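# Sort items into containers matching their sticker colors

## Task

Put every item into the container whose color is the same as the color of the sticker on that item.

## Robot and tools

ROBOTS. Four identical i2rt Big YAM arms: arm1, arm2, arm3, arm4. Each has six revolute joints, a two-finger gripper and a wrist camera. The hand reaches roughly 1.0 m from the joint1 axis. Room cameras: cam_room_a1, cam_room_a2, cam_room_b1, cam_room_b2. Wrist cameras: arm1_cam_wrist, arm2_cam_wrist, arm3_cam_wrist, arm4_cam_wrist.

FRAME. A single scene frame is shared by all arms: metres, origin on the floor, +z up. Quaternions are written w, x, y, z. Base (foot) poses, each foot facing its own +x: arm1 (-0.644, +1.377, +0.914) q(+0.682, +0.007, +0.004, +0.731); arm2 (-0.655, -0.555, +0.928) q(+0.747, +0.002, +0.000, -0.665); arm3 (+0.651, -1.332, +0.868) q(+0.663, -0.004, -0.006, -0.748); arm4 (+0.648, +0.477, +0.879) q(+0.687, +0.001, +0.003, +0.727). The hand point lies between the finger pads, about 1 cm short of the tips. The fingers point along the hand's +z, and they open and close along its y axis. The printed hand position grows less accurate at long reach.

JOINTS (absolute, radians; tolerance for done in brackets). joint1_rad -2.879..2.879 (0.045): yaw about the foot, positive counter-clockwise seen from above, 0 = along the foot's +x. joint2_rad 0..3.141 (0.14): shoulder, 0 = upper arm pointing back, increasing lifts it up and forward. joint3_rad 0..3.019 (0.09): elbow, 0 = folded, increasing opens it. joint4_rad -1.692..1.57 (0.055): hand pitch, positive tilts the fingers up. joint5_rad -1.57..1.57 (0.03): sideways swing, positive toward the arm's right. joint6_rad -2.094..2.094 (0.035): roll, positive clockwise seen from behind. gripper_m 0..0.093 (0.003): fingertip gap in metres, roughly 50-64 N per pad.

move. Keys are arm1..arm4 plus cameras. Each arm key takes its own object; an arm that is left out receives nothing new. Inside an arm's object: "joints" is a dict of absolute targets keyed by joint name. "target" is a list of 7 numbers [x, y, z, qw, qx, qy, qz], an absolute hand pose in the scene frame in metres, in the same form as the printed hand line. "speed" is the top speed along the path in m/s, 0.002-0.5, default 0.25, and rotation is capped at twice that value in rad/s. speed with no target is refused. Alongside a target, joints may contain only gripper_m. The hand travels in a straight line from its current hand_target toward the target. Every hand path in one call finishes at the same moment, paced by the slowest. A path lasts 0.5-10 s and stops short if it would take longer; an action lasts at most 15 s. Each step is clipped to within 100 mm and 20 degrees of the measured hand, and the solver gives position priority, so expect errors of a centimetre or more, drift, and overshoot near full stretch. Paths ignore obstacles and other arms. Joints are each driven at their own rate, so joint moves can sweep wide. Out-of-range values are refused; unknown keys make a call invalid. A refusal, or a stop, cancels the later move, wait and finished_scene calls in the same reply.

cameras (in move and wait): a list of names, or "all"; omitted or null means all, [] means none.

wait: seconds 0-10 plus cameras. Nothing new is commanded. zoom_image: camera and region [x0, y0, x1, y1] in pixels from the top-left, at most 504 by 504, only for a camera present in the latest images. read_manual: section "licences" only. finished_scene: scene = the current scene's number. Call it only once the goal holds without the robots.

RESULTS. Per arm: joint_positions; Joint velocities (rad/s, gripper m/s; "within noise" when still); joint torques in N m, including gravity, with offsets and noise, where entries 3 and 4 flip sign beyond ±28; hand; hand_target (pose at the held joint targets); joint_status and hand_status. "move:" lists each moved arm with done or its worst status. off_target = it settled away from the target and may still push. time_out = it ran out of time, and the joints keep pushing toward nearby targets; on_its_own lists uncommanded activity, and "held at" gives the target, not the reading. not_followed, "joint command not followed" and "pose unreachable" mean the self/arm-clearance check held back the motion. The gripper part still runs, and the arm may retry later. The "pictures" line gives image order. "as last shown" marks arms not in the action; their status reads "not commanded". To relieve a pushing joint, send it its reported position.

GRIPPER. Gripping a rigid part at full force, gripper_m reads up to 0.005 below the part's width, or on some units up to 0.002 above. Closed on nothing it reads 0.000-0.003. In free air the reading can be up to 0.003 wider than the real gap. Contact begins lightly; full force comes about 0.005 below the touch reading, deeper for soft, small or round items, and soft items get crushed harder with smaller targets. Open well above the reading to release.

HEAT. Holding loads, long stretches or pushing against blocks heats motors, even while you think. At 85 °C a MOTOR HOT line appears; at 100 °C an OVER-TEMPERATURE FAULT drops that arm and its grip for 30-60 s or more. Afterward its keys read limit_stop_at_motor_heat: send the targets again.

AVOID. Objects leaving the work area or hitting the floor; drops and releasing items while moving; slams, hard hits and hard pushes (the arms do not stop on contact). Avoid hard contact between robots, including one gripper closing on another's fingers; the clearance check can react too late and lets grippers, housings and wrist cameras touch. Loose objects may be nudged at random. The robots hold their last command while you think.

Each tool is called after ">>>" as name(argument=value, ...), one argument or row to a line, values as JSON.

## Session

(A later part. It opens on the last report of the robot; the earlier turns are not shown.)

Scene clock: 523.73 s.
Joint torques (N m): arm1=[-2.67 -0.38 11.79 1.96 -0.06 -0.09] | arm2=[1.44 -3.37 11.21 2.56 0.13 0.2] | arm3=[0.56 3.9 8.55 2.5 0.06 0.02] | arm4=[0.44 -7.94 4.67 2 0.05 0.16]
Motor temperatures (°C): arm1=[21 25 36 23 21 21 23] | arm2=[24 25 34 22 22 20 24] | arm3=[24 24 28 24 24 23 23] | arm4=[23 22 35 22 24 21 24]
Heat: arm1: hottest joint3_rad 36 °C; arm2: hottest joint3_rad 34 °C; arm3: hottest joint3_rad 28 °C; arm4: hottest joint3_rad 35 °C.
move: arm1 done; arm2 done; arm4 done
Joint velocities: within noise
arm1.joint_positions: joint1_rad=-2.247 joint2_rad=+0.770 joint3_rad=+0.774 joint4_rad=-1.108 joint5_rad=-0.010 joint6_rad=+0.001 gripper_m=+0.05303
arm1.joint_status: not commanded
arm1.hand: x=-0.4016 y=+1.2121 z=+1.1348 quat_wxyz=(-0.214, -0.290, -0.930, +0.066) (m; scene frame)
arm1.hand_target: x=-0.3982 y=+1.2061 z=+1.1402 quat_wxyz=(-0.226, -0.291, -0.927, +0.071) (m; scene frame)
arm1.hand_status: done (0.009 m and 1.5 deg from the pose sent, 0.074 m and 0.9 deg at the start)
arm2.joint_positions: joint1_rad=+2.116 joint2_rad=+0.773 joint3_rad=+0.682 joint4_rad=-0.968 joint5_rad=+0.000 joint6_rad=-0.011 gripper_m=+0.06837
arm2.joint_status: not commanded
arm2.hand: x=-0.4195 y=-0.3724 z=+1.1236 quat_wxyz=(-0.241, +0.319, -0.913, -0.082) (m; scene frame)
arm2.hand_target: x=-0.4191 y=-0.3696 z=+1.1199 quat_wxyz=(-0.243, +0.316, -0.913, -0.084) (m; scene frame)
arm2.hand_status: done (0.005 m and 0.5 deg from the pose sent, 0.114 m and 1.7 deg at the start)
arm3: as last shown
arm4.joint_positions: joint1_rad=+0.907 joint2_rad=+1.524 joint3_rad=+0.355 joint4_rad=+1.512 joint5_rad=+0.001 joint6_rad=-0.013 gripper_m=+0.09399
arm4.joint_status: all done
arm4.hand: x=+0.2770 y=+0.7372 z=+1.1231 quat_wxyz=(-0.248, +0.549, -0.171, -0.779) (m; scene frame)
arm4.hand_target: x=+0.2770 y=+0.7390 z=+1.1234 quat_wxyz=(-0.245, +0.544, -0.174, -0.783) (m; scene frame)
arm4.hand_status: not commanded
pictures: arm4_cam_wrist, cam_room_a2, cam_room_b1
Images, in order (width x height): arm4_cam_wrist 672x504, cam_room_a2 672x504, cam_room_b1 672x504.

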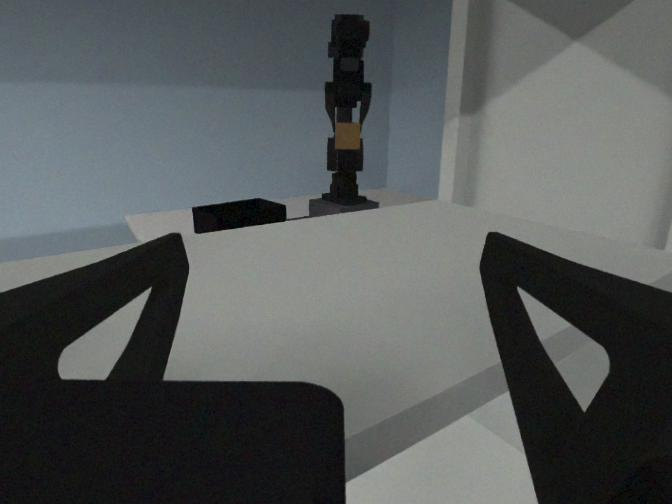

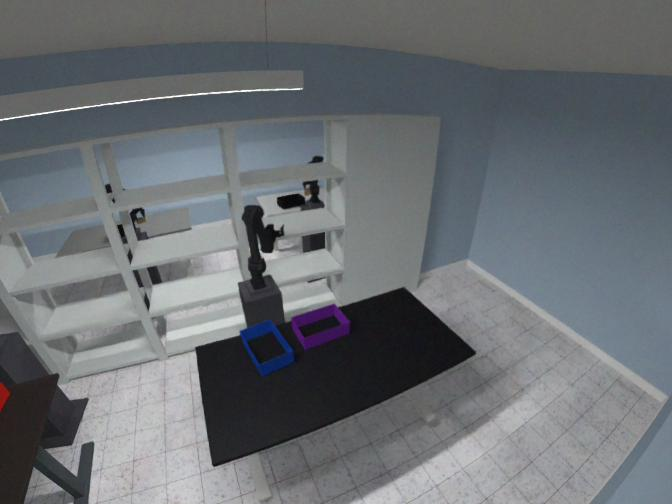

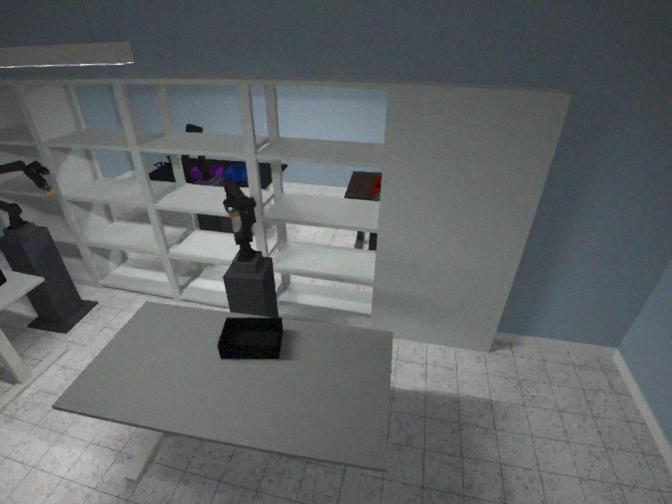

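>>> move(
  arm1={"target": [0.0, 0.93, 1.145, 0.2260, 0.2905, 0.9271, -0.0708], "speed": 0.15},
  cameras=["arm1_cam_wrist", "arm4_cam_wrist"],
)

Scene clock: 532.00 s.
Joint torques (N m): arm1=[-1.73 -20.25 17.51 0.76 0.04 0.05] | arm2=[1.44 -3.37 11.25 2.54 0.14 0.2] | arm3=[0.56 4.01 8.57 2.48 0.06 0.02] | arm4=[0.56 -8.23 4.77 1.8 0.09 0.13]
Motor temperatures (°C): arm1=[21 25 37 23 21 21 23] | arm2=[24 25 34 23 22 20 24] | arm3=[24 24 28 24 24 23 23] | arm4=[23 22 34 22 24 21 24]
Heat: arm1: hottest joint3_rad 37 °C; arm2: hottest joint3_rad 34 °C; arm3: hottest joint3_rad 28 °C; arm4: hottest joint3_rad 34 °C.
move: arm1 off_target
Joint velocities: within noise
arm1.joint_positions: joint1_rad=-2.247 joint2_rad=+2.132 joint3_rad=+2.186 joint4_rad=-1.185 joint5_rad=-0.009 joint6_rad=+0.001 gripper_m=+0.05302
arm1.joint_status: not commanded
arm1.hand: x=-0.0102 y=+0.9396 z=+1.1160 quat_wxyz=(-0.202, -0.291, -0.933, +0.062) (m; scene frame)
arm1.hand_target: x=-0.0016 y=+0.9311 z=+1.1450 quat_wxyz=(-0.227, -0.291, -0.927, +0.071) (m; scene frame)
arm1.hand_status: off_target (0.032 m and 3.0 deg from the pose sent, 0.491 m and 1.5 deg at the start)
arm2, arm3, arm4: as last shown
arm4.hand: x=+0.2771 y=+0.7372 z=+1.1231 quat_wxyz=(-0.248, +0.549, -0.171, -0.780) (m; scene frame)
arm4.hand_target: x=+0.2769 y=+0.7390 z=+1.1234 quat_wxyz=(-0.245, +0.544, -0.174, -0.783) (m; scene frame)
pictures: arm1_cam_wrist, arm4_cam_wrist
Images, in order (width x height): arm1_cam_wrist 672x504, arm4_cam_wrist 672x504.

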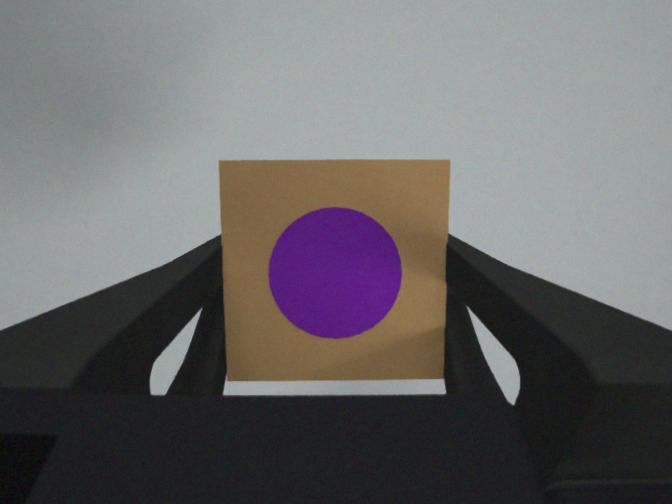

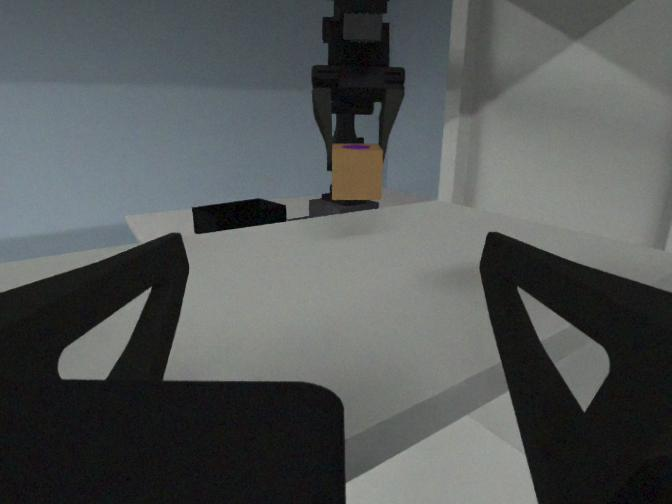

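>>> move(
  arm1={"target": [0.005, 0.922, 1.1, 0.2260, 0.2905, 0.9271, -0.0708], "speed": 0.1},
  cameras=["arm4_cam_wrist"],
)

>>> zoom_image(
  camera="arm4_cam_wrist",
  region=[280, 100, 440, 220],
)

Scene clock: 543.07 s.
Joint torques (N m): arm1=[-2.43 -19.6 11.84 1.88 0.01 0] | arm2=[1.38 -3.49 11.19 2.51 0.13 0.2] | arm3=[0.44 3.84 8.55 2.54 0.06 0.02] | arm4=[0.38 -8 4.71 1.98 0.05 0.16]
Motor temperatures (°C): arm1=[21 25 40 23 21 21 23] | arm2=[24 25 34 23 22 20 25] | arm3=[24 24 28 24 24 23 23] | arm4=[23 22 32 22 24 21 24]
Heat: arm1: hottest joint3_rad 40 °C; arm2: hottest joint3_rad 34 °C; arm3: hottest joint3_rad 28 °C; arm4: hottest joint3_rad 32 °C.
move: arm1 done
Joint velocities: within noise
arm1.joint_positions: joint1_rad=-2.247 joint2_rad=+2.163 joint3_rad=+2.186 joint4_rad=-1.123 joint5_rad=-0.009 joint6_rad=+0.001 gripper_m=+0.05302
arm1.joint_status: not commanded
arm1.hand: x=+0.0027 y=+0.9304 z=+1.0992 quat_wxyz=(-0.216, -0.290, -0.930, +0.067) (m; scene frame)
arm1.hand_target: x=+0.0048 y=+0.9221 z=+1.1001 quat_wxyz=(-0.226, -0.291, -0.927, +0.071) (m; scene frame)
arm1.hand_status: done (0.009 m and 1.2 deg from the pose sent, 0.028 m and 3.0 deg at the start)
arm2, arm3, arm4: as last shown
pictures: arm4_cam_wrist
Images, in order (width x height): arm4_cam_wrist 672x504.

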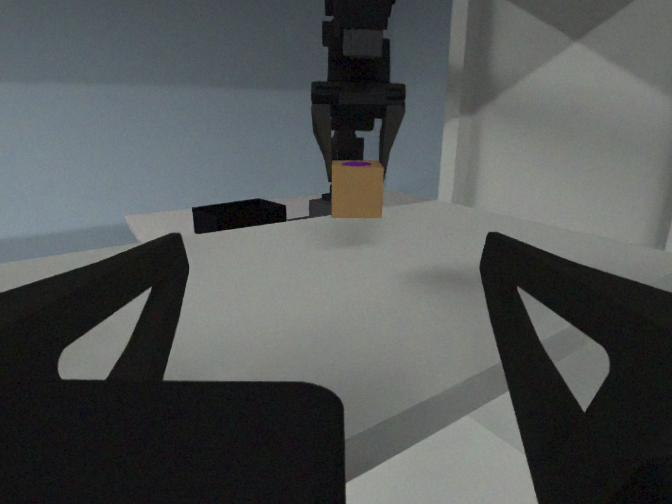

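Scaled by 3.150.

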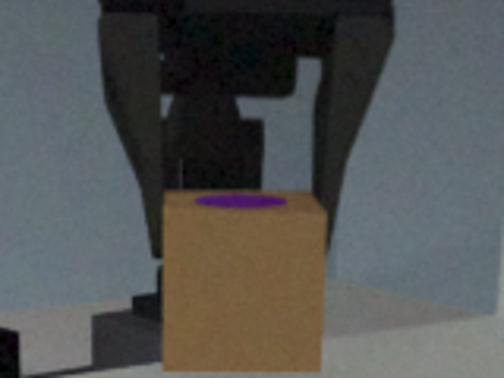

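>>> move(
  arm1={"target": [0.005, 0.922, 1.06, 0.2260, 0.2905, 0.9271, -0.0708], "speed": 0.08},
  cameras=["arm4_cam_wrist"],
)

Scene clock: 550.77 s.
Joint torques (N m): arm1=[-2.37 -20.42 11.73 1.8 0.01 0.02] | arm2=[1.44 -3.43 11.21 2.54 0.13 0.21] | arm3=[0.67 3.96 8.57 2.5 0.06 0.02] | arm4=[0.91 -8.12 4.67 1.78 0.04 0.16]
Motor temperatures (°C): arm1=[21 26 40 23 21 21 23] | arm2=[23 25 34 23 22 20 25] | arm3=[24 24 28 24 24 23 23] | arm4=[23 22 32 22 24 21 24]
Heat: arm1: hottest joint3_rad 40 °C; arm2: hottest joint3_rad 34 °C; arm3: hottest joint3_rad 28 °C; arm4: hottest joint3_rad 32 °C.
move: arm1 done
Joint velocities: within noise
arm1.joint_positions: joint1_rad=-2.247 joint2_rad=+2.167 joint3_rad=+2.093 joint4_rad=-1.022 joint5_rad=-0.009 joint6_rad=+0.001 gripper_m=+0.05302
arm1.joint_status: not commanded
arm1.hand: x=+0.0028 y=+0.9301 z=+1.0610 quat_wxyz=(-0.218, -0.290, -0.930, +0.067) (m; scene frame)
arm1.hand_target: x=+0.0048 y=+0.9221 z=+1.0600 quat_wxyz=(-0.226, -0.291, -0.927, +0.071) (m; scene frame)
arm1.hand_status: done (0.008 m and 1.1 deg from the pose sent, 0.040 m and 1.2 deg at the start)
arm2, arm3, arm4: as last shown
pictures: arm4_cam_wrist
Images, in order (width x height): arm4_cam_wrist 672x504.

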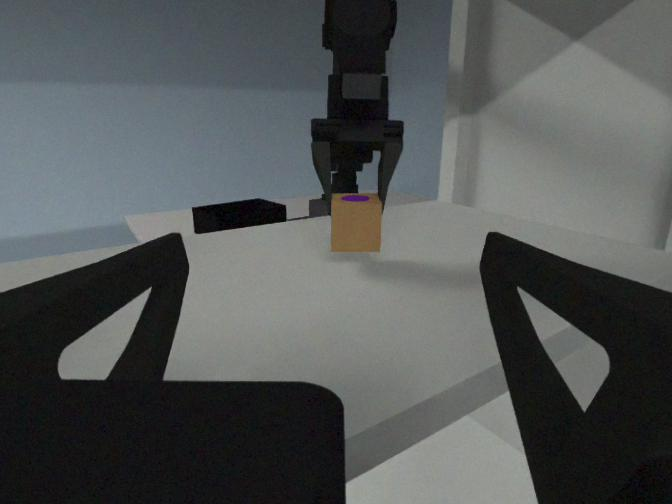

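>>> move(
  arm1={"target": [0.005, 0.922, 1.05, 0.2260, 0.2905, 0.9271, -0.0708], "speed": 0.05},
  cameras=["arm4_cam_wrist"],
)

>>> zoom_image(
  camera="arm4_cam_wrist",
  region=[280, 170, 440, 290],
)

Scene clock: 555.10 s.
Joint torques (N m): arm1=[-1.85 -20.42 11.56 2.07 -0.02 -0.02] | arm2=[1.49 -3.43 11.21 2.52 0.13 0.2] | arm3=[0.56 4.07 8.62 2.51 0.06 0.02] | arm4=[0.67 -7.71 4.71 1.94 0.05 0.15]
Motor temperatures (°C): arm1=[21 26 39 23 21 21 23] | arm2=[23 25 34 23 22 20 25] | arm3=[24 24 28 24 24 23 23] | arm4=[23 22 31 22 24 21 24]
Heat: arm1: hottest joint3_rad 39 °C; arm2: hottest joint3_rad 34 °C; arm3: hottest joint3_rad 28 °C; arm4: hottest joint3_rad 31 °C.
move: arm1 done
Joint velocities: within noise
arm1.joint_positions: joint1_rad=-2.247 joint2_rad=+2.167 joint3_rad=+2.074 joint4_rad=-0.998 joint5_rad=-0.009 joint6_rad=+0.001 gripper_m=+0.05302
arm1.joint_status: not commanded
arm1.hand: x=+0.0030 y=+0.9299 z=+1.0542 quat_wxyz=(-0.220, -0.290, -0.929, +0.068) (m; scene frame)
arm1.hand_target: x=+0.0047 y=+0.9222 z=+1.0499 quat_wxyz=(-0.226, -0.291, -0.927, +0.071) (m; scene frame)
arm1.hand_status: done (0.009 m and 0.8 deg from the pose sent, 0.014 m and 1.1 deg at the start)
arm2, arm3, arm4: as last shown
pictures: arm4_cam_wrist
Images, in order (width x height): arm4_cam_wrist 672x504.

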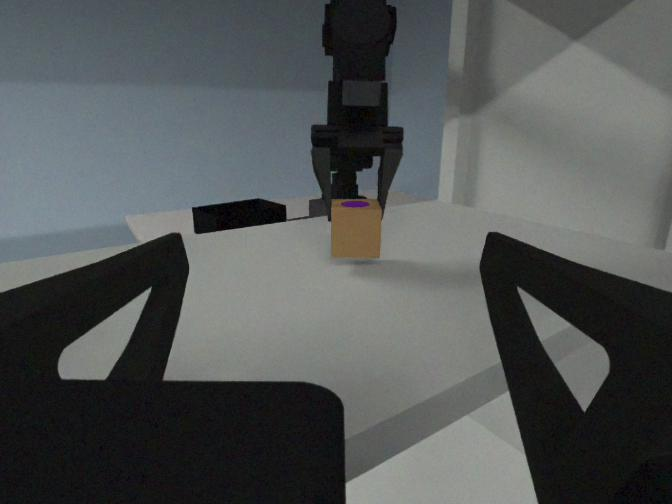

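Scaled by 3.150.

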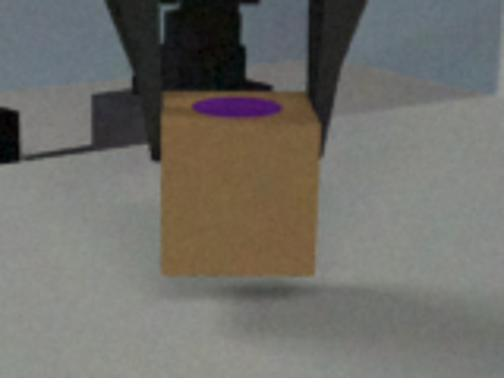

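>>> move(
  arm1={"target": [0.005, 0.922, 1.042, 0.2260, 0.2905, 0.9271, -0.0708], "speed": 0.04},
  cameras=["arm4_cam_wrist"],
)

>>> zoom_image(
  camera="arm4_cam_wrist",
  region=[280, 170, 440, 290],
)

Scene clock: 559.23 s.
Joint torques (N m): arm1=[-2.37 -19.84 11.56 1.92 -0.02 -0.03] | arm2=[1.49 -3.55 11.21 2.52 0.13 0.2] | arm3=[0.44 4.01 8.57 2.54 0.07 0.02] | arm4=[0.56 -8.23 4.75 1.83 0.05 0.15]
Motor temperatures (°C): arm1=[21 27 39 23 21 21 23] | arm2=[23 25 34 23 22 20 25] | arm3=[24 24 28 24 24 23 23] | arm4=[23 22 31 22 24 21 24]
Heat: arm1: hottest joint3_rad 39 °C; arm2: hottest joint3_rad 34 °C; arm3: hottest joint3_rad 28 °C; arm4: hottest joint3_rad 31 °C.
move: arm1 done
Joint velocities: within noise
arm1.joint_positions: joint1_rad=-2.247 joint2_rad=+2.170 joint3_rad=+2.059 joint4_rad=-0.980 joint5_rad=-0.009 joint6_rad=+0.001 gripper_m=+0.05302
arm1.joint_status: not commanded
arm1.hand: x=+0.0031 y=+0.9297 z=+1.0473 quat_wxyz=(-0.221, -0.290, -0.929, +0.068) (m; scene frame)
arm1.hand_target: x=+0.0048 y=+0.9221 z=+1.0422 quat_wxyz=(-0.226, -0.291, -0.927, +0.071) (m; scene frame)
arm1.hand_status: done (0.010 m and 0.7 deg from the pose sent, 0.015 m and 0.8 deg at the start)
arm2, arm3, arm4: as last shown
pictures: arm4_cam_wrist
Images, in order (width x height): arm4_cam_wrist 672x504.

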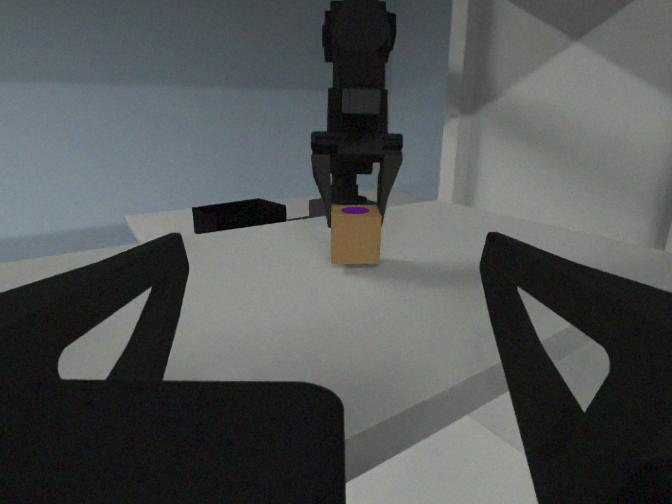

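Scaled by 3.150.

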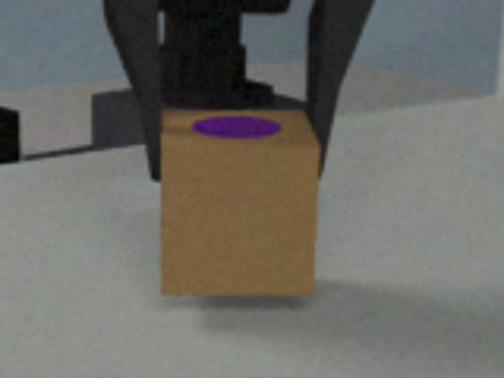

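>>> move(
  arm1={"target": [0.005, 0.922, 1.036, 0.2260, 0.2905, 0.9271, -0.0708], "speed": 0.04},
  cameras=["arm4_cam_wrist"],
)

>>> zoom_image(
  camera="arm4_cam_wrist",
  region=[280, 170, 440, 290],
)

Scene clock: 563.13 s.
Joint torques (N m): arm1=[-1.96 -20.25 11.33 1.76 -0.02 -0.02] | arm2=[1.38 -3.43 11.22 2.55 0.13 0.21] | arm3=[0.56 4.07 8.57 2.5 0.06 0.02] | arm4=[0.5 -8.12 4.85 1.92 0.08 0.17]
Motor temperatures (°C): arm1=[21 26 39 23 21 21 23] | arm2=[23 25 34 23 22 20 25] | arm3=[24 24 29 24 24 23 23] | arm4=[23 22 31 22 24 21 24]
Heat: arm1: hottest joint3_rad 39 °C; arm2: hottest joint3_rad 34 °C; arm3: hottest joint3_rad 29 °C; arm4: hottest joint3_rad 31 °C.
move: arm1 done
Joint velocities: within noise
arm1.joint_positions: joint1_rad=-2.247 joint2_rad=+2.172 joint3_rad=+2.048 joint4_rad=-0.966 joint5_rad=-0.009 joint6_rad=+0.001 gripper_m=+0.05302
arm1.joint_status: not commanded
arm1.hand: x=+0.0032 y=+0.9296 z=+1.0414 quat_wxyz=(-0.221, -0.290, -0.929, +0.068) (m; scene frame)
arm1.hand_target: x=+0.0048 y=+0.9221 z=+1.0362 quat_wxyz=(-0.226, -0.291, -0.927, +0.071) (m; scene frame)
arm1.hand_status: done (0.009 m and 0.7 deg from the pose sent, 0.014 m and 0.7 deg at the start)
arm2, arm4: as last shown
arm3.joint_positions: joint1_rad=-1.440 joint2_rad=+0.109 joint3_rad=+0.748 joint4_rad=-0.868 joint5_rad=-0.002 joint6_rad=-0.008 gripper_m=+0.09398
arm3.joint_status: not commanded
arm3.hand: x=+0.4515 y=-1.3278 z=+1.2785 quat_wxyz=(-0.007, -0.784, -0.003, +0.621) (m; scene frame)
arm3.hand_target: x=+0.4535 y=-1.3255 z=+1.2853 quat_wxyz=(-0.005, -0.775, +0.004, +0.632) (m; scene frame)
arm3.hand_status: not commanded
pictures: arm4_cam_wrist
Images, in order (width x height): arm4_cam_wrist 672x504.

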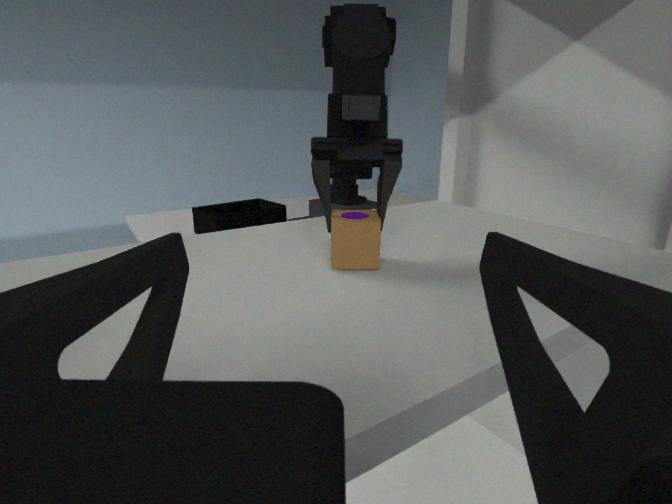

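Scaled by 3.150.

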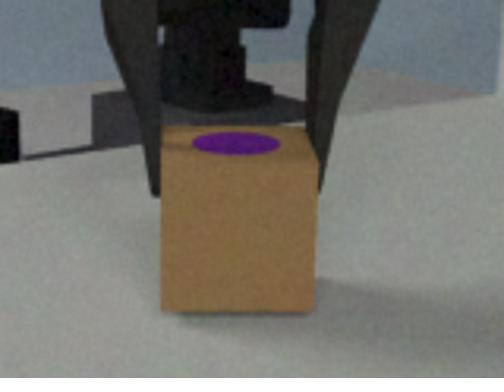

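>>> move(
  arm1={"target": [0.005, 0.922, 1.031, 0.2260, 0.2905, 0.9271, -0.0708], "speed": 0.04},
  cameras=["arm4_cam_wrist"],
)

>>> zoom_image(
  camera="arm4_cam_wrist",
  region=[280, 170, 440, 290],
)

Scene clock: 568.13 s.
Joint torques (N m): arm1=[-2.67 -19.66 11.62 1.99 0.01 -0.01] | arm2=[1.32 -3.37 11.21 2.5 0.13 0.2] | arm3=[0.56 4.07 8.59 2.51 0.06 0.02] | arm4=[0.85 -8.53 4.71 1.81 0.06 0.17]
Motor temperatures (°C): arm1=[21 27 39 23 21 21 23] | arm2=[23 25 34 23 22 20 25] | arm3=[24 24 29 24 24 23 23] | arm4=[23 22 30 22 24 21 24]
Heat: arm1: hottest joint3_rad 39 °C; arm2: hottest joint3_rad 34 °C; arm3: hottest joint3_rad 29 °C; arm4: hottest joint3_rad 30 °C.
move: arm1 done
Joint velocities: within noise
arm1.joint_positions: joint1_rad=-2.247 joint2_rad=+2.175 joint3_rad=+2.039 joint4_rad=-0.954 joint5_rad=-0.009 joint6_rad=+0.001 gripper_m=+0.05302
arm1.joint_status: not commanded
arm1.hand: x=+0.0032 y=+0.9295 z=+1.0366 quat_wxyz=(-0.221, -0.290, -0.929, +0.068) (m; scene frame)
arm1.hand_target: x=+0.0048 y=+0.9221 z=+1.0312 quat_wxyz=(-0.226, -0.291, -0.927, +0.071) (m; scene frame)
arm1.hand_status: done (0.010 m and 0.7 deg from the pose sent, 0.013 m and 0.7 deg at the start)
arm2, arm3, arm4: as last shown
pictures: arm4_cam_wrist
Images, in order (width x height): arm4_cam_wrist 672x504.

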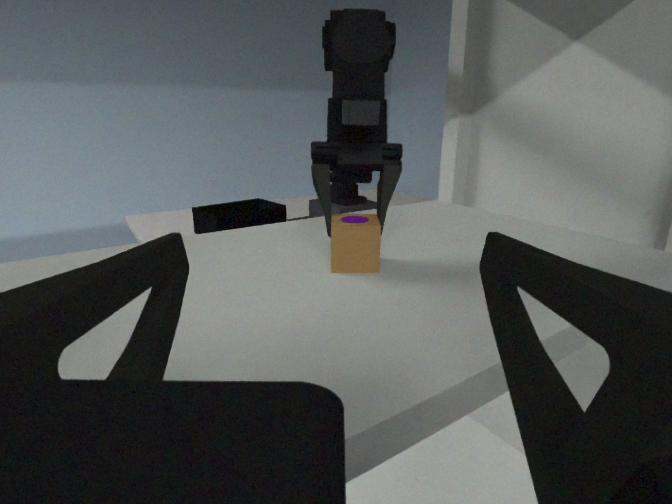

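Scaled by 3.150.

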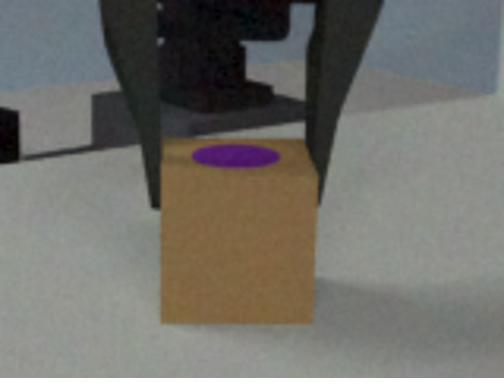

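>>> move(
  arm1={"target": [0.005, 0.922, 1.027, 0.2260, 0.2905, 0.9271, -0.0708], "speed": 0.04},
  cameras=["arm4_cam_wrist"],
)

>>> zoom_image(
  camera="arm4_cam_wrist",
  region=[280, 170, 440, 290],
)

Scene clock: 572.23 s.
Joint torques (N m): arm1=[-2.49 -19.08 11.33 1.87 0.01 -0.02] | arm2=[1.44 -3.31 11.21 2.51 0.13 0.21] | arm3=[0.56 3.84 8.58 2.47 0.06 0.01] | arm4=[0.67 -8.18 4.66 1.77 0.06 0.17]
Motor temperatures (°C): arm1=[21 27 38 23 21 21 23] | arm2=[23 25 34 23 22 20 25] | arm3=[24 24 29 24 24 23 23] | arm4=[22 22 30 22 24 21 24]
Heat: arm1: hottest joint3_rad 38 °C; arm2: hottest joint3_rad 34 °C; arm3: hottest joint3_rad 29 °C; arm4: hottest joint3_rad 30 °C.
move: arm1 off_target
Joint velocities: within noise
arm1.joint_positions: joint1_rad=-2.247 joint2_rad=+2.175 joint3_rad=+2.035 joint4_rad=-0.944 joint5_rad=-0.009 joint6_rad=+0.001 gripper_m=+0.05302
arm1.joint_status: not commanded
arm1.hand: x=+0.0042 y=+0.9288 z=+1.0360 quat_wxyz=(-0.224, -0.289, -0.928, +0.069) (m; scene frame)
arm1.hand_target: x=+0.0048 y=+0.9222 z=+1.0272 quat_wxyz=(-0.226, -0.291, -0.927, +0.071) (m; scene frame)
arm1.hand_status: off_target (0.011 m and 0.4 deg from the pose sent, 0.012 m and 0.7 deg at the start)
arm2.joint_positions: joint1_rad=+2.116 joint2_rad=+0.773 joint3_rad=+0.682 joint4_rad=-0.968 joint5_rad=+0.000 joint6_rad=-0.011 gripper_m=+0.06837
arm2.joint_status: not commanded
arm2.hand: x=-0.4195 y=-0.3724 z=+1.1236 quat_wxyz=(-0.241, +0.319, -0.913, -0.082) (m; scene frame)
arm2.hand_target: x=-0.4191 y=-0.3696 z=+1.1199 quat_wxyz=(-0.243, +0.316, -0.913, -0.084) (m; scene frame)
arm2.hand_status: not commanded
arm3: as last shown
arm4.joint_positions: joint1_rad=+0.907 joint2_rad=+1.524 joint3_rad=+0.355 joint4_rad=+1.512 joint5_rad=+0.001 joint6_rad=-0.013 gripper_m=+0.09399
arm4.joint_status: not commanded
arm4.hand: x=+0.2771 y=+0.7372 z=+1.1231 quat_wxyz=(-0.248, +0.549, -0.171, -0.780) (m; scene frame)
arm4.hand_target: x=+0.2769 y=+0.7390 z=+1.1234 quat_wxyz=(-0.245, +0.544, -0.174, -0.783) (m; scene frame)
arm4.hand_status: not commanded
pictures: arm4_cam_wrist
Images, in order (width x height): arm4_cam_wrist 672x504.

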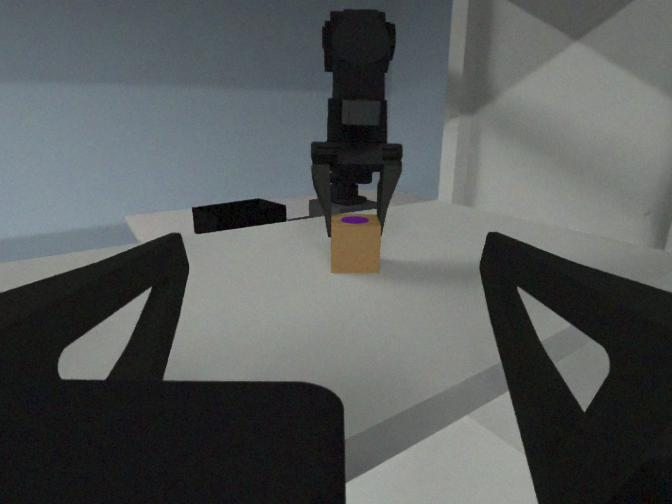

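Scaled by 3.150.

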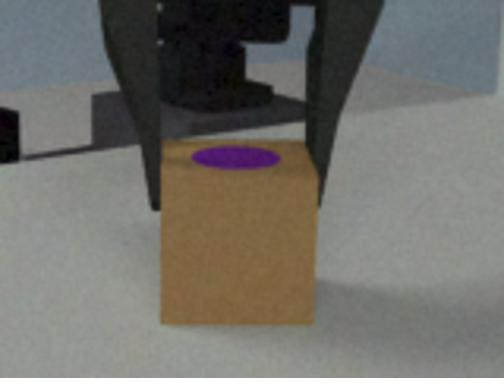

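>>> move(
  arm1={"joints": {"gripper_m": 0.08}},
  cameras=["arm4_cam_wrist"],
)

>>> move(
  arm1={"target": [-0.0443, 0.9563, 1.1476, 0.2260, 0.2905, 0.9271, -0.0708], "speed": 0.1},
  cameras=["arm4_cam_wrist", "arm1_cam_wrist"],
)

Scene clock: 582.17 s.
Joint torques (N m): arm1=[-2.49 -20.07 11.21 2.03 0.01 0.02] | arm2=[1.49 -3.43 11.21 2.55 0.13 0.21] | arm3=[0.44 4.01 8.55 2.52 0.06 0.02] | arm4=[0.56 -7.77 4.85 1.78 0.06 0.14]
Motor temperatures (°C): arm1=[21 27 38 23 21 21 23] | arm2=[23 25 34 23 22 20 25] | arm3=[24 24 29 24 24 23 23] | arm4=[22 22 30 22 24 21 24]
Heat: arm1: hottest joint3_rad 38 °C; arm2: hottest joint3_rad 34 °C; arm3: hottest joint3_rad 29 °C; arm4: hottest joint3_rad 30 °C.
move: arm1 done
Joint velocities: within noise
arm1.joint_positions: joint1_rad=-2.247 joint2_rad=+2.175 joint3_rad=+2.035 joint4_rad=-0.944 joint5_rad=-0.009 joint6_rad=+0.001 gripper_m=+0.07996
arm1.joint_status: all done
arm1.hand: x=+0.0042 y=+0.9288 z=+1.0360 quat_wxyz=(-0.224, -0.289, -0.928, +0.069) (m; scene frame)
arm1.hand_target: x=+0.0048 y=+0.9222 z=+1.0272 quat_wxyz=(-0.226, -0.291, -0.927, +0.071) (m; scene frame)
arm1.hand_status: not commanded
arm2, arm3, arm4: as last shown
pictures: arm4_cam_wrist
Images, in order (width x height): arm4_cam_wrist 672x504.

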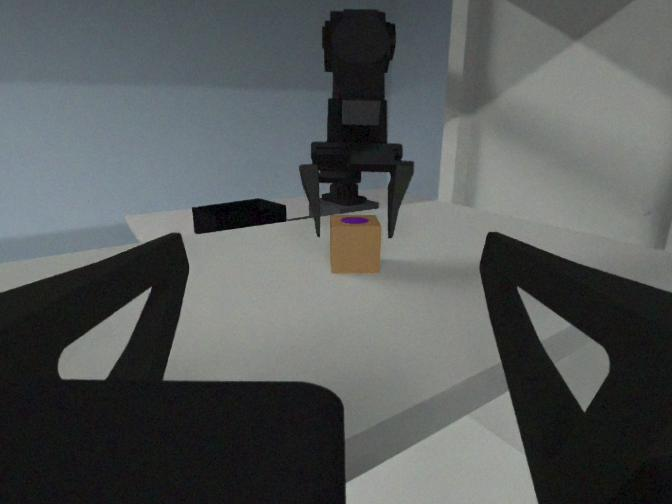

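Scene clock: 584.23 s.
Joint torques (N m): arm1=[-2.08 -21.01 11.14 0.69 -0.05 -0.03] | arm2=[1.38 -3.49 11.19 2.51 0.13 0.2] | arm3=[0.62 3.96 8.54 2.54 0.07 0.02] | arm4=[0.79 -7.77 4.82 1.77 0.03 0.18]
Motor temperatures (°C): arm1=[21 27 38 23 21 21 23] | arm2=[23 25 34 23 22 20 25] | arm3=[24 24 29 24 24 23 23] | arm4=[22 22 30 22 24 21 24]
Heat: arm1: hottest joint3_rad 38 °C; arm2: hottest joint3_rad 34 °C; arm3: hottest joint3_rad 29 °C; arm4: hottest joint3_rad 30 °C.
move: arm1 off_target
Joint velocities: within noise
arm1.joint_positions: joint1_rad=-2.247 joint2_rad=+1.993 joint3_rad=+1.986 joint4_rad=-1.086 joint5_rad=-0.009 joint6_rad=+0.001 gripper_m=+0.07996
arm1.joint_status: not commanded
arm1.hand: x=-0.0371 y=+0.9584 z=+1.1304 quat_wxyz=(-0.219, -0.290, -0.929, +0.068) (m; scene frame)
arm1.hand_target: x=-0.0441 y=+0.9563 z=+1.1473 quat_wxyz=(-0.226, -0.291, -0.927, +0.071) (m; scene frame)
arm1.hand_status: off_target (0.019 m and 0.9 deg from the pose sent, 0.125 m and 0.4 deg at the start)
arm2, arm3, arm4: as last shown
pictures: arm1_cam_wrist, arm4_cam_wrist
Images, in order (width x height): arm1_cam_wrist 672x504, arm4_cam_wrist 672x504.

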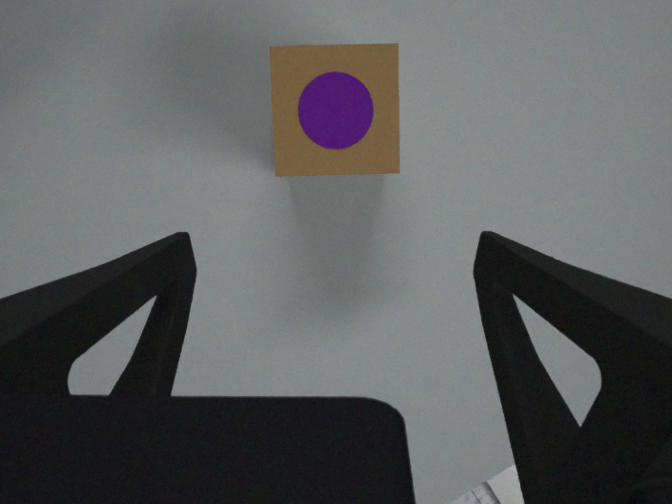

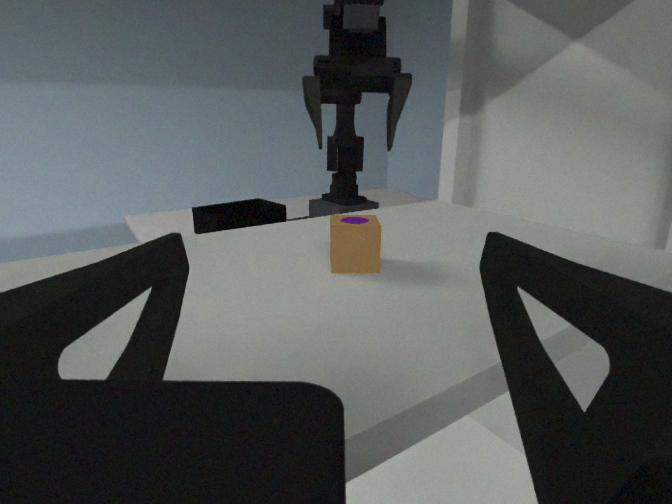

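>>> move(
  arm1={"target": [-0.398, 1.206, 1.17, 0.2260, 0.2905, 0.9271, -0.0708], "speed": 0.2},
  arm4={"joints": {"joint2_rad": 0.9, "joint4_rad": 1.2}},
  cameras=[],
)

>>> move(
  arm4={"joints": {"joint1_rad": 2.19}},
  cameras=[],
)

>>> move(
  arm4={"joints": {"joint2_rad": 1.537, "joint4_rad": 1.53}},
  arm2={"target": [0.0, -0.045, 1.12, 0.2429, -0.3162, 0.9132, 0.0841], "speed": 0.15},
  cameras=["arm4_cam_wrist", "arm2_cam_wrist"],
)

Scene clock: 602.00 s.
Joint torques (N m): arm1=[-1.85 0.38 11.64 0.73 -0.04 -0.06] | arm2=[1.38 -3.49 11.22 2.51 0.14 0.21] | arm3=[0.56 4.01 8.57 2.5 0.05 0.03] | arm4=[0.79 -3.55 8.42 0.55 0.06 0.17]
Motor temperatures (°C): arm1=[21 27 37 23 21 21 22] | arm2=[23 24 34 23 22 20 25] | arm3=[24 24 29 24 24 23 23] | arm4=[22 22 29 22 24 21 24]
Heat: arm1: hottest joint3_rad 37 °C; arm2: hottest joint3_rad 34 °C; arm3: hottest joint3_rad 29 °C; arm4: hottest joint3_rad 29 °C.
move: arm1 done; arm4 done
Joint velocities: within noise
arm1.joint_positions: joint1_rad=-2.248 joint2_rad=+0.770 joint3_rad=+0.858 joint4_rad=-1.152 joint5_rad=-0.010 joint6_rad=+0.000 gripper_m=+0.07996
arm1.joint_status: not commanded
arm1.hand: x=-0.3952 y=+1.2079 z=+1.1713 quat_wxyz=(-0.233, -0.288, -0.926, +0.071) (m; scene frame)
arm1.hand_target: x=-0.3980 y=+1.2060 z=+1.1699 quat_wxyz=(-0.226, -0.291, -0.927, +0.071) (m; scene frame)
arm1.hand_status: done (0.004 m and 0.8 deg from the pose sent, 0.439 m and 0.9 deg at the start)
arm2, arm3: as last shown
arm4.joint_positions: joint1_rad=+0.907 joint2_rad=+0.900 joint3_rad=+0.355 joint4_rad=+1.211 joint5_rad=+0.001 joint6_rad=-0.013 gripper_m=+0.09399
arm4.joint_status: all done
arm4.hand: x=+0.3546 y=+0.6846 z=+1.3032 quat_wxyz=(-0.273, +0.416, -0.130, -0.857) (m; scene frame)
arm4.hand_target: x=+0.3537 y=+0.6865 z=+1.3034 quat_wxyz=(-0.269, +0.418, -0.134, -0.857) (m; scene frame)
arm4.hand_status: not commanded
pictures: none
No camera images: "cameras" was empty.

Scene clock: 603.67 s.
Joint torques (N m): arm1=[-2.26 -0.26 11.51 0.75 -0.04 -0.07] | arm2=[1.44 -3.49 11.19 2.54 0.13 0.2] | arm3=[0.56 4.07 8.58 2.56 0.06 0.02] | arm4=[1.14 -3.25 8.43 0.62 0.11 0.15]
Motor temperatures (°C): arm1=[21 27 37 23 21 21 22] | arm2=[23 24 34 23 22 20 25] | arm3=[24 24 29 24 24 23 23] | arm4=[22 22 30 22 24 21 24]
Heat: arm1: hottest joint3_rad 37 °C; arm2: hottest joint3_rad 34 °C; arm3: hottest joint3_rad 29 °C; arm4: hottest joint3_rad 30 °C.
move: arm4 done
Joint velocities: within noise
arm1, arm2, arm3: as last shown
arm4.joint_positions: joint1_rad=+2.187 joint2_rad=+0.900 joint3_rad=+0.355 joint4_rad=+1.209 joint5_rad=-0.001 joint6_rad=-0.012 gripper_m=+0.09400
arm4.joint_status: all done
arm4.hand: x=+0.3678 y=+0.2547 z=+1.3043 quat_wxyz=(+0.292, +0.410, +0.146, -0.852) (m; scene frame)
arm4.hand_target: x=+0.3673 y=+0.2529 z=+1.3049 quat_wxyz=(+0.298, +0.413, +0.145, -0.848) (m; scene frame)
arm4.hand_status: not commanded
pictures: none
No camera images: "cameras" was empty.

Scene clock: 608.13 s.
Joint torques (N m): arm1=[-3.02 -0.32 11.44 0.77 -0.06 -0.09] | arm2=[0.79 -24.53 17.5 1.25 -0.05 0.13] | arm3=[0.56 3.9 8.57 2.5 0.07 0.03] | arm4=[1.2 -8.06 4.78 1.85 0.11 0.17]
Motor temperatures (°C): arm1=[21 27 37 23 21 21 22] | arm2=[23 25 35 23 22 20 25] | arm3=[24 24 29 24 24 23 23] | arm4=[22 22 29 22 24 21 24]
Heat: arm1: hottest joint3_rad 37 °C; arm2: hottest joint3_rad 35 °C; arm3: hottest joint3_rad 29 °C; arm4: hottest joint3_rad 29 °C.
move: arm2 off_target; arm4 done
Joint velocities: within noise
arm1, arm3: as last shown
arm2.joint_positions: joint1_rad=+2.116 joint2_rad=+2.276 joint3_rad=+2.349 joint4_rad=-1.142 joint5_rad=+0.000 joint6_rad=-0.011 gripper_m=+0.06837
arm2.joint_status: not commanded
arm2.hand: x=-0.0099 y=-0.0530 z=+1.1183 quat_wxyz=(-0.237, +0.320, -0.914, -0.081) (m; scene frame)
arm2.hand_target: x=-0.0008 y=-0.0456 z=+1.1199 quat_wxyz=(-0.244, +0.316, -0.913, -0.085) (m; scene frame)
arm2.hand_status: off_target (0.013 m and 0.9 deg from the pose sent, 0.532 m and 0.5 deg at the start)
arm4.joint_positions: joint1_rad=+2.187 joint2_rad=+1.526 joint3_rad=+0.355 joint4_rad=+1.513 joint5_rad=-0.001 joint6_rad=-0.012 gripper_m=+0.09400
arm4.joint_status: all done
arm4.hand: x=+0.2940 y=+0.1961 z=+1.1242 quat_wxyz=(+0.265, +0.541, +0.193, -0.775) (m; scene frame)
arm4.hand_target: x=+0.2942 y=+0.1944 z=+1.1253 quat_wxyz=(+0.272, +0.537, +0.189, -0.776) (m; scene frame)
arm4.hand_status: not commanded
pictures: arm2_cam_wrist, arm4_cam_wrist
Images, in order (width x height): arm2_cam_wrist 672x504, arm4_cam_wrist 672x504.

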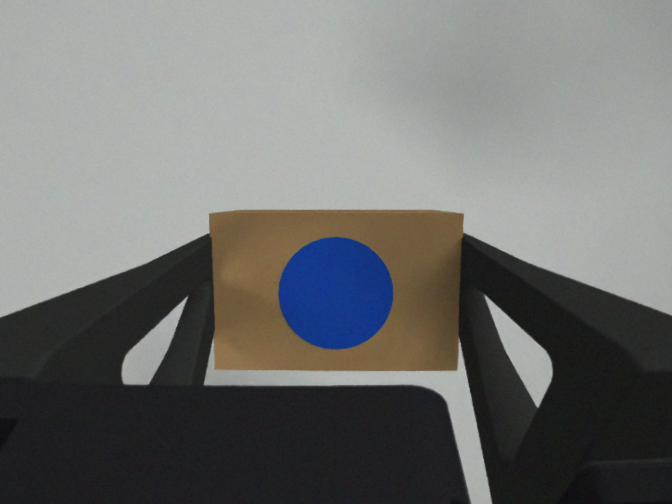

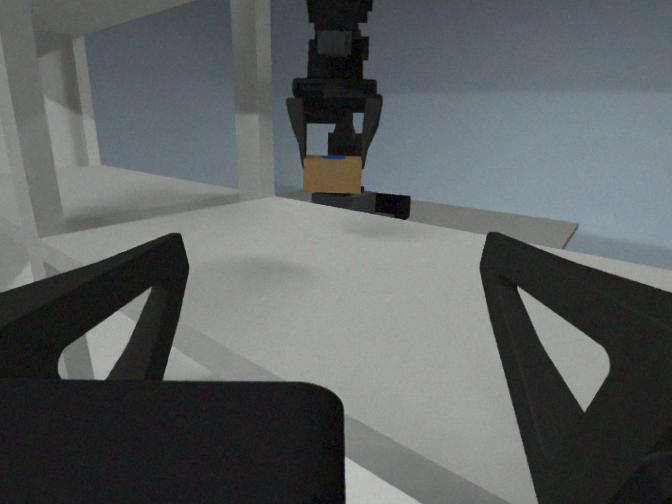

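>>> move(
  arm2={"target": [0.005, -0.038, 1.055, 0.2429, -0.3162, 0.9132, 0.0841], "speed": 0.08},
  cameras=["arm4_cam_wrist"],
)

>>> move(
  arm2={"target": [0.005, -0.038, 1.045, 0.2429, -0.3162, 0.9132, 0.0841], "speed": 0.05},
  cameras=["arm4_cam_wrist"],
)

>>> zoom_image(
  camera="arm4_cam_wrist",
  region=[250, 170, 410, 290],
)

Scene clock: 614.57 s.
Joint torques (N m): arm1=[-2.78 0.09 11.55 0.66 -0.05 -0.03] | arm2=[1.03 -25.29 11.67 2.54 0.03 0.16] | arm3=[0.44 3.96 8.53 2.54 0.06 0.02] | arm4=[1.14 -8.29 4.81 1.92 0.12 0.15]
Motor temperatures (°C): arm1=[21 27 37 23 21 21 22] | arm2=[23 25 36 23 22 20 25] | arm3=[24 24 29 24 24 23 23] | arm4=[22 22 29 22 24 21 24]
Heat: arm1: hottest joint3_rad 37 °C; arm2: hottest joint3_rad 36 °C; arm3: hottest joint3_rad 29 °C; arm4: hottest joint3_rad 29 °C.
move: arm2 off_target
Joint velocities: within noise
arm1, arm4: as last shown
arm2.joint_positions: joint1_rad=+2.116 joint2_rad=+2.308 joint3_rad=+2.305 joint4_rad=-1.029 joint5_rad=+0.000 joint6_rad=-0.011 gripper_m=+0.06837
arm2.joint_status: not commanded
arm2.hand: x=+0.0031 y=-0.0429 z=+1.0841 quat_wxyz=(-0.253, +0.318, -0.909, -0.086) (m; scene frame)
arm2.hand_target: x=+0.0040 y=-0.0388 z=+1.0551 quat_wxyz=(-0.243, +0.316, -0.913, -0.084) (m; scene frame)
arm2.hand_status: off_target (0.030 m and 1.3 deg from the pose sent, 0.067 m and 0.9 deg at the start)
arm3.joint_positions: joint1_rad=-1.440 joint2_rad=+0.109 joint3_rad=+0.748 joint4_rad=-0.868 joint5_rad=-0.002 joint6_rad=-0.008 gripper_m=+0.09398
arm3.joint_status: not commanded
arm3.hand: x=+0.4515 y=-1.3278 z=+1.2785 quat_wxyz=(-0.007, -0.784, -0.003, +0.621) (m; scene frame)
arm3.hand_target: x=+0.4535 y=-1.3255 z=+1.2853 quat_wxyz=(-0.005, -0.775, +0.004, +0.632) (m; scene frame)
arm3.hand_status: not commanded
pictures: arm4_cam_wrist
Images, in order (width x height): arm4_cam_wrist 672x504.

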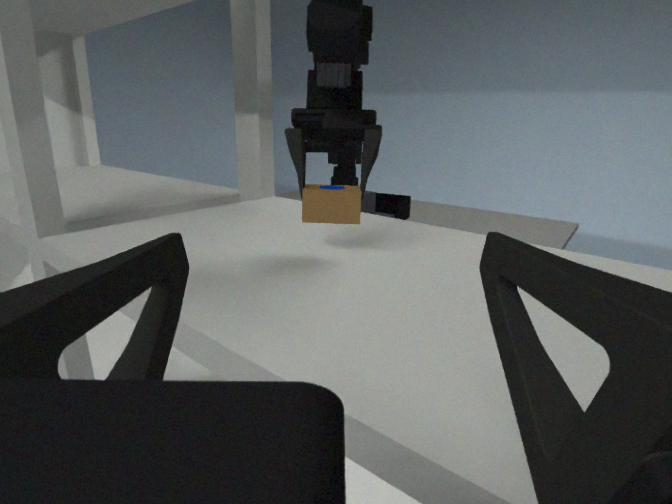

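Scene clock: 615.53 s.
Joint torques (N m): arm1=[-2.78 -0.73 11.54 0.75 -0.05 0] | arm2=[0.91 -25 10.91 2.58 0.03 0.16] | arm3=[0.56 4.01 8.54 2.54 0.06 0.02] | arm4=[0.97 -8.23 4.86 1.89 0.15 0.18]
Motor temperatures (°C): arm1=[21 27 37 23 21 21 22] | arm2=[23 25 36 23 22 20 25] | arm3=[24 24 29 24 24 23 23] | arm4=[22 22 29 22 24 21 24]
Heat: arm1: hottest joint3_rad 37 °C; arm2: hottest joint3_rad 36 °C; arm3: hottest joint3_rad 29 °C; arm4: hottest joint3_rad 29 °C.
move: arm2 off_target
Joint velocities: within noise
arm1, arm3, arm4: as last shown
arm2.joint_positions: joint1_rad=+2.116 joint2_rad=+2.308 joint3_rad=+2.291 joint4_rad=-1.006 joint5_rad=+0.000 joint6_rad=-0.011 gripper_m=+0.06837
arm2.joint_status: not commanded
arm2.hand: x=+0.0046 y=-0.0417 z=+1.0799 quat_wxyz=(-0.258, +0.318, -0.908, -0.088) (m; scene frame)
arm2.hand_target: x=+0.0038 y=-0.0390 z=+1.0453 quat_wxyz=(-0.243, +0.316, -0.913, -0.084) (m; scene frame)
arm2.hand_status: off_target (0.035 m and 1.8 deg from the pose sent, 0.040 m and 1.3 deg at the start)
pictures: arm4_cam_wrist
Images, in order (width x height): arm4_cam_wrist 672x504.

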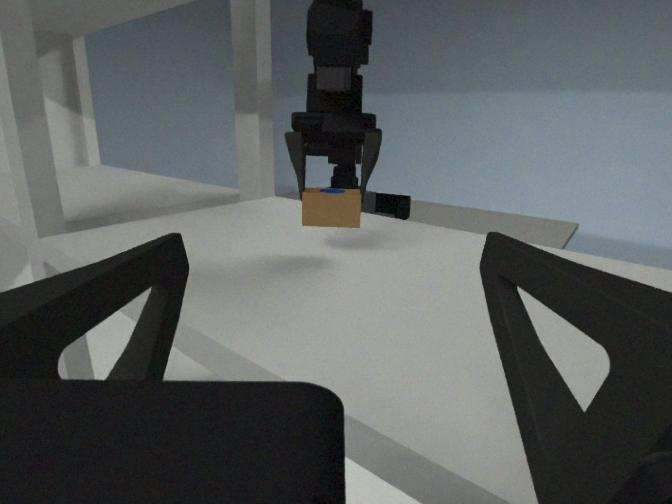

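Scaled by 3.150.

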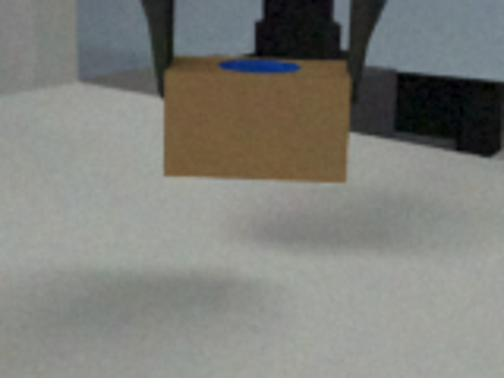

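>>> move(
  arm2={"joints": {"joint2_rad": 2.308, "joint3_rad": 2.22, "joint4_rad": -0.945}},
  cameras=["arm4_cam_wrist"],
)

Scene clock: 625.83 s.
Joint torques (N m): arm1=[-3.02 0.21 11.44 0.95 -0.01 -0.05] | arm2=[0.85 -27.99 11.56 2.48 0.04 0.15] | arm3=[0.62 4.07 8.58 2.52 0.06 0.02] | arm4=[1.49 -8.41 4.72 1.96 0.13 0.15]
Motor temperatures (°C): arm1=[21 26 37 23 21 21 22] | arm2=[23 27 36 23 22 20 25] | arm3=[24 24 29 24 24 23 23] | arm4=[22 22 29 22 24 21 24]
Heat: arm1: hottest joint3_rad 37 °C; arm2: hottest joint3_rad 36 °C; arm3: hottest joint3_rad 29 °C; arm4: hottest joint3_rad 29 °C.
move: arm2 done
Joint velocities: within noise
arm1, arm3, arm4: as last shown
arm2.joint_positions: joint1_rad=+2.116 joint2_rad=+2.308 joint3_rad=+2.226 joint4_rad=-0.963 joint5_rad=+0.000 joint6_rad=-0.011 gripper_m=+0.06837
arm2.joint_status: all done
arm2.hand: x=+0.0000 y=-0.0452 z=+1.0524 quat_wxyz=(-0.248, +0.319, -0.911, -0.084) (m; scene frame)
arm2.hand_target: x=+0.0004 y=-0.0417 z=+1.0515 quat_wxyz=(-0.253, +0.315, -0.911, -0.087) (m; scene frame)
arm2.hand_status: not commanded
pictures: arm4_cam_wrist
Images, in order (width x height): arm4_cam_wrist 672x504.

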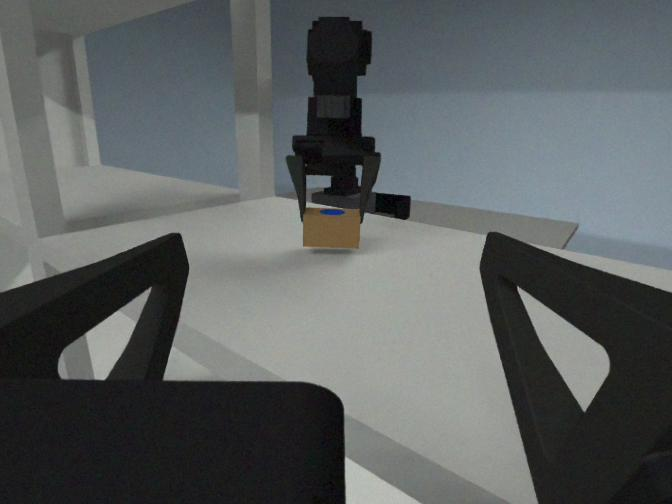

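>>> move(
  arm2={"joints": {"joint3_rad": 2.194, "joint4_rad": -0.92}},
  cameras=["arm4_cam_wrist"],
)

>>> zoom_image(
  camera="arm4_cam_wrist",
  region=[250, 170, 410, 290],
)

Scene clock: 629.60 s.
Joint torques (N m): arm1=[-2.55 -0.32 11.37 0.57 -0.04 -0.07] | arm2=[0.85 -28.04 10.99 2.61 0.03 0.16] | arm3=[0.67 4.01 8.57 2.51 0.07 0.02] | arm4=[1.14 -7.82 4.93 1.81 0.12 0.12]
Motor temperatures (°C): arm1=[21 26 37 23 21 21 22] | arm2=[23 27 36 23 22 20 25] | arm3=[24 24 29 24 24 23 23] | arm4=[22 22 29 22 24 21 24]
Heat: arm1: hottest joint3_rad 37 °C; arm2: hottest joint3_rad 36 °C; arm3: hottest joint3_rad 29 °C; arm4: hottest joint3_rad 29 °C.
move: arm2 done
Joint velocities: within noise
arm1, arm3, arm4: as last shown
arm2.joint_positions: joint1_rad=+2.116 joint2_rad=+2.308 joint3_rad=+2.206 joint4_rad=-0.939 joint5_rad=+0.000 joint6_rad=-0.011 gripper_m=+0.06837
arm2.joint_status: all done
arm2.hand: x=+0.0001 y=-0.0452 z=+1.0451 quat_wxyz=(-0.249, +0.319, -0.911, -0.085) (m; scene frame)
arm2.hand_target: x=-0.0006 y=-0.0424 z=+1.0414 quat_wxyz=(-0.252, +0.315, -0.911, -0.087) (m; scene frame)
arm2.hand_status: not commanded
pictures: arm4_cam_wrist
Images, in order (width x height): arm4_cam_wrist 672x504.

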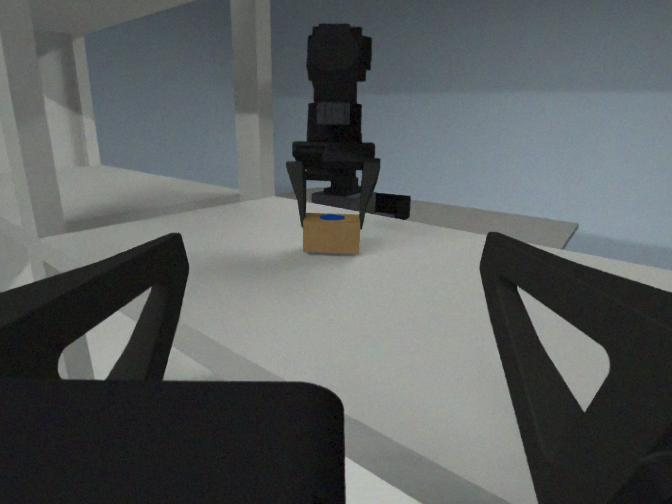

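Scaled by 3.150.

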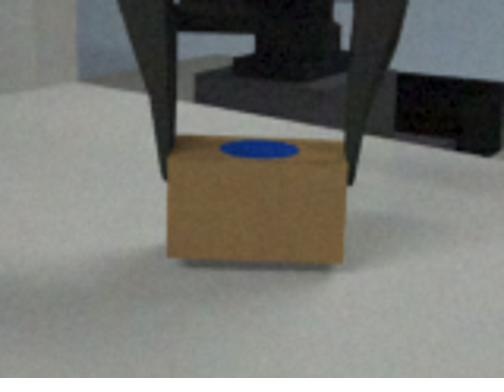

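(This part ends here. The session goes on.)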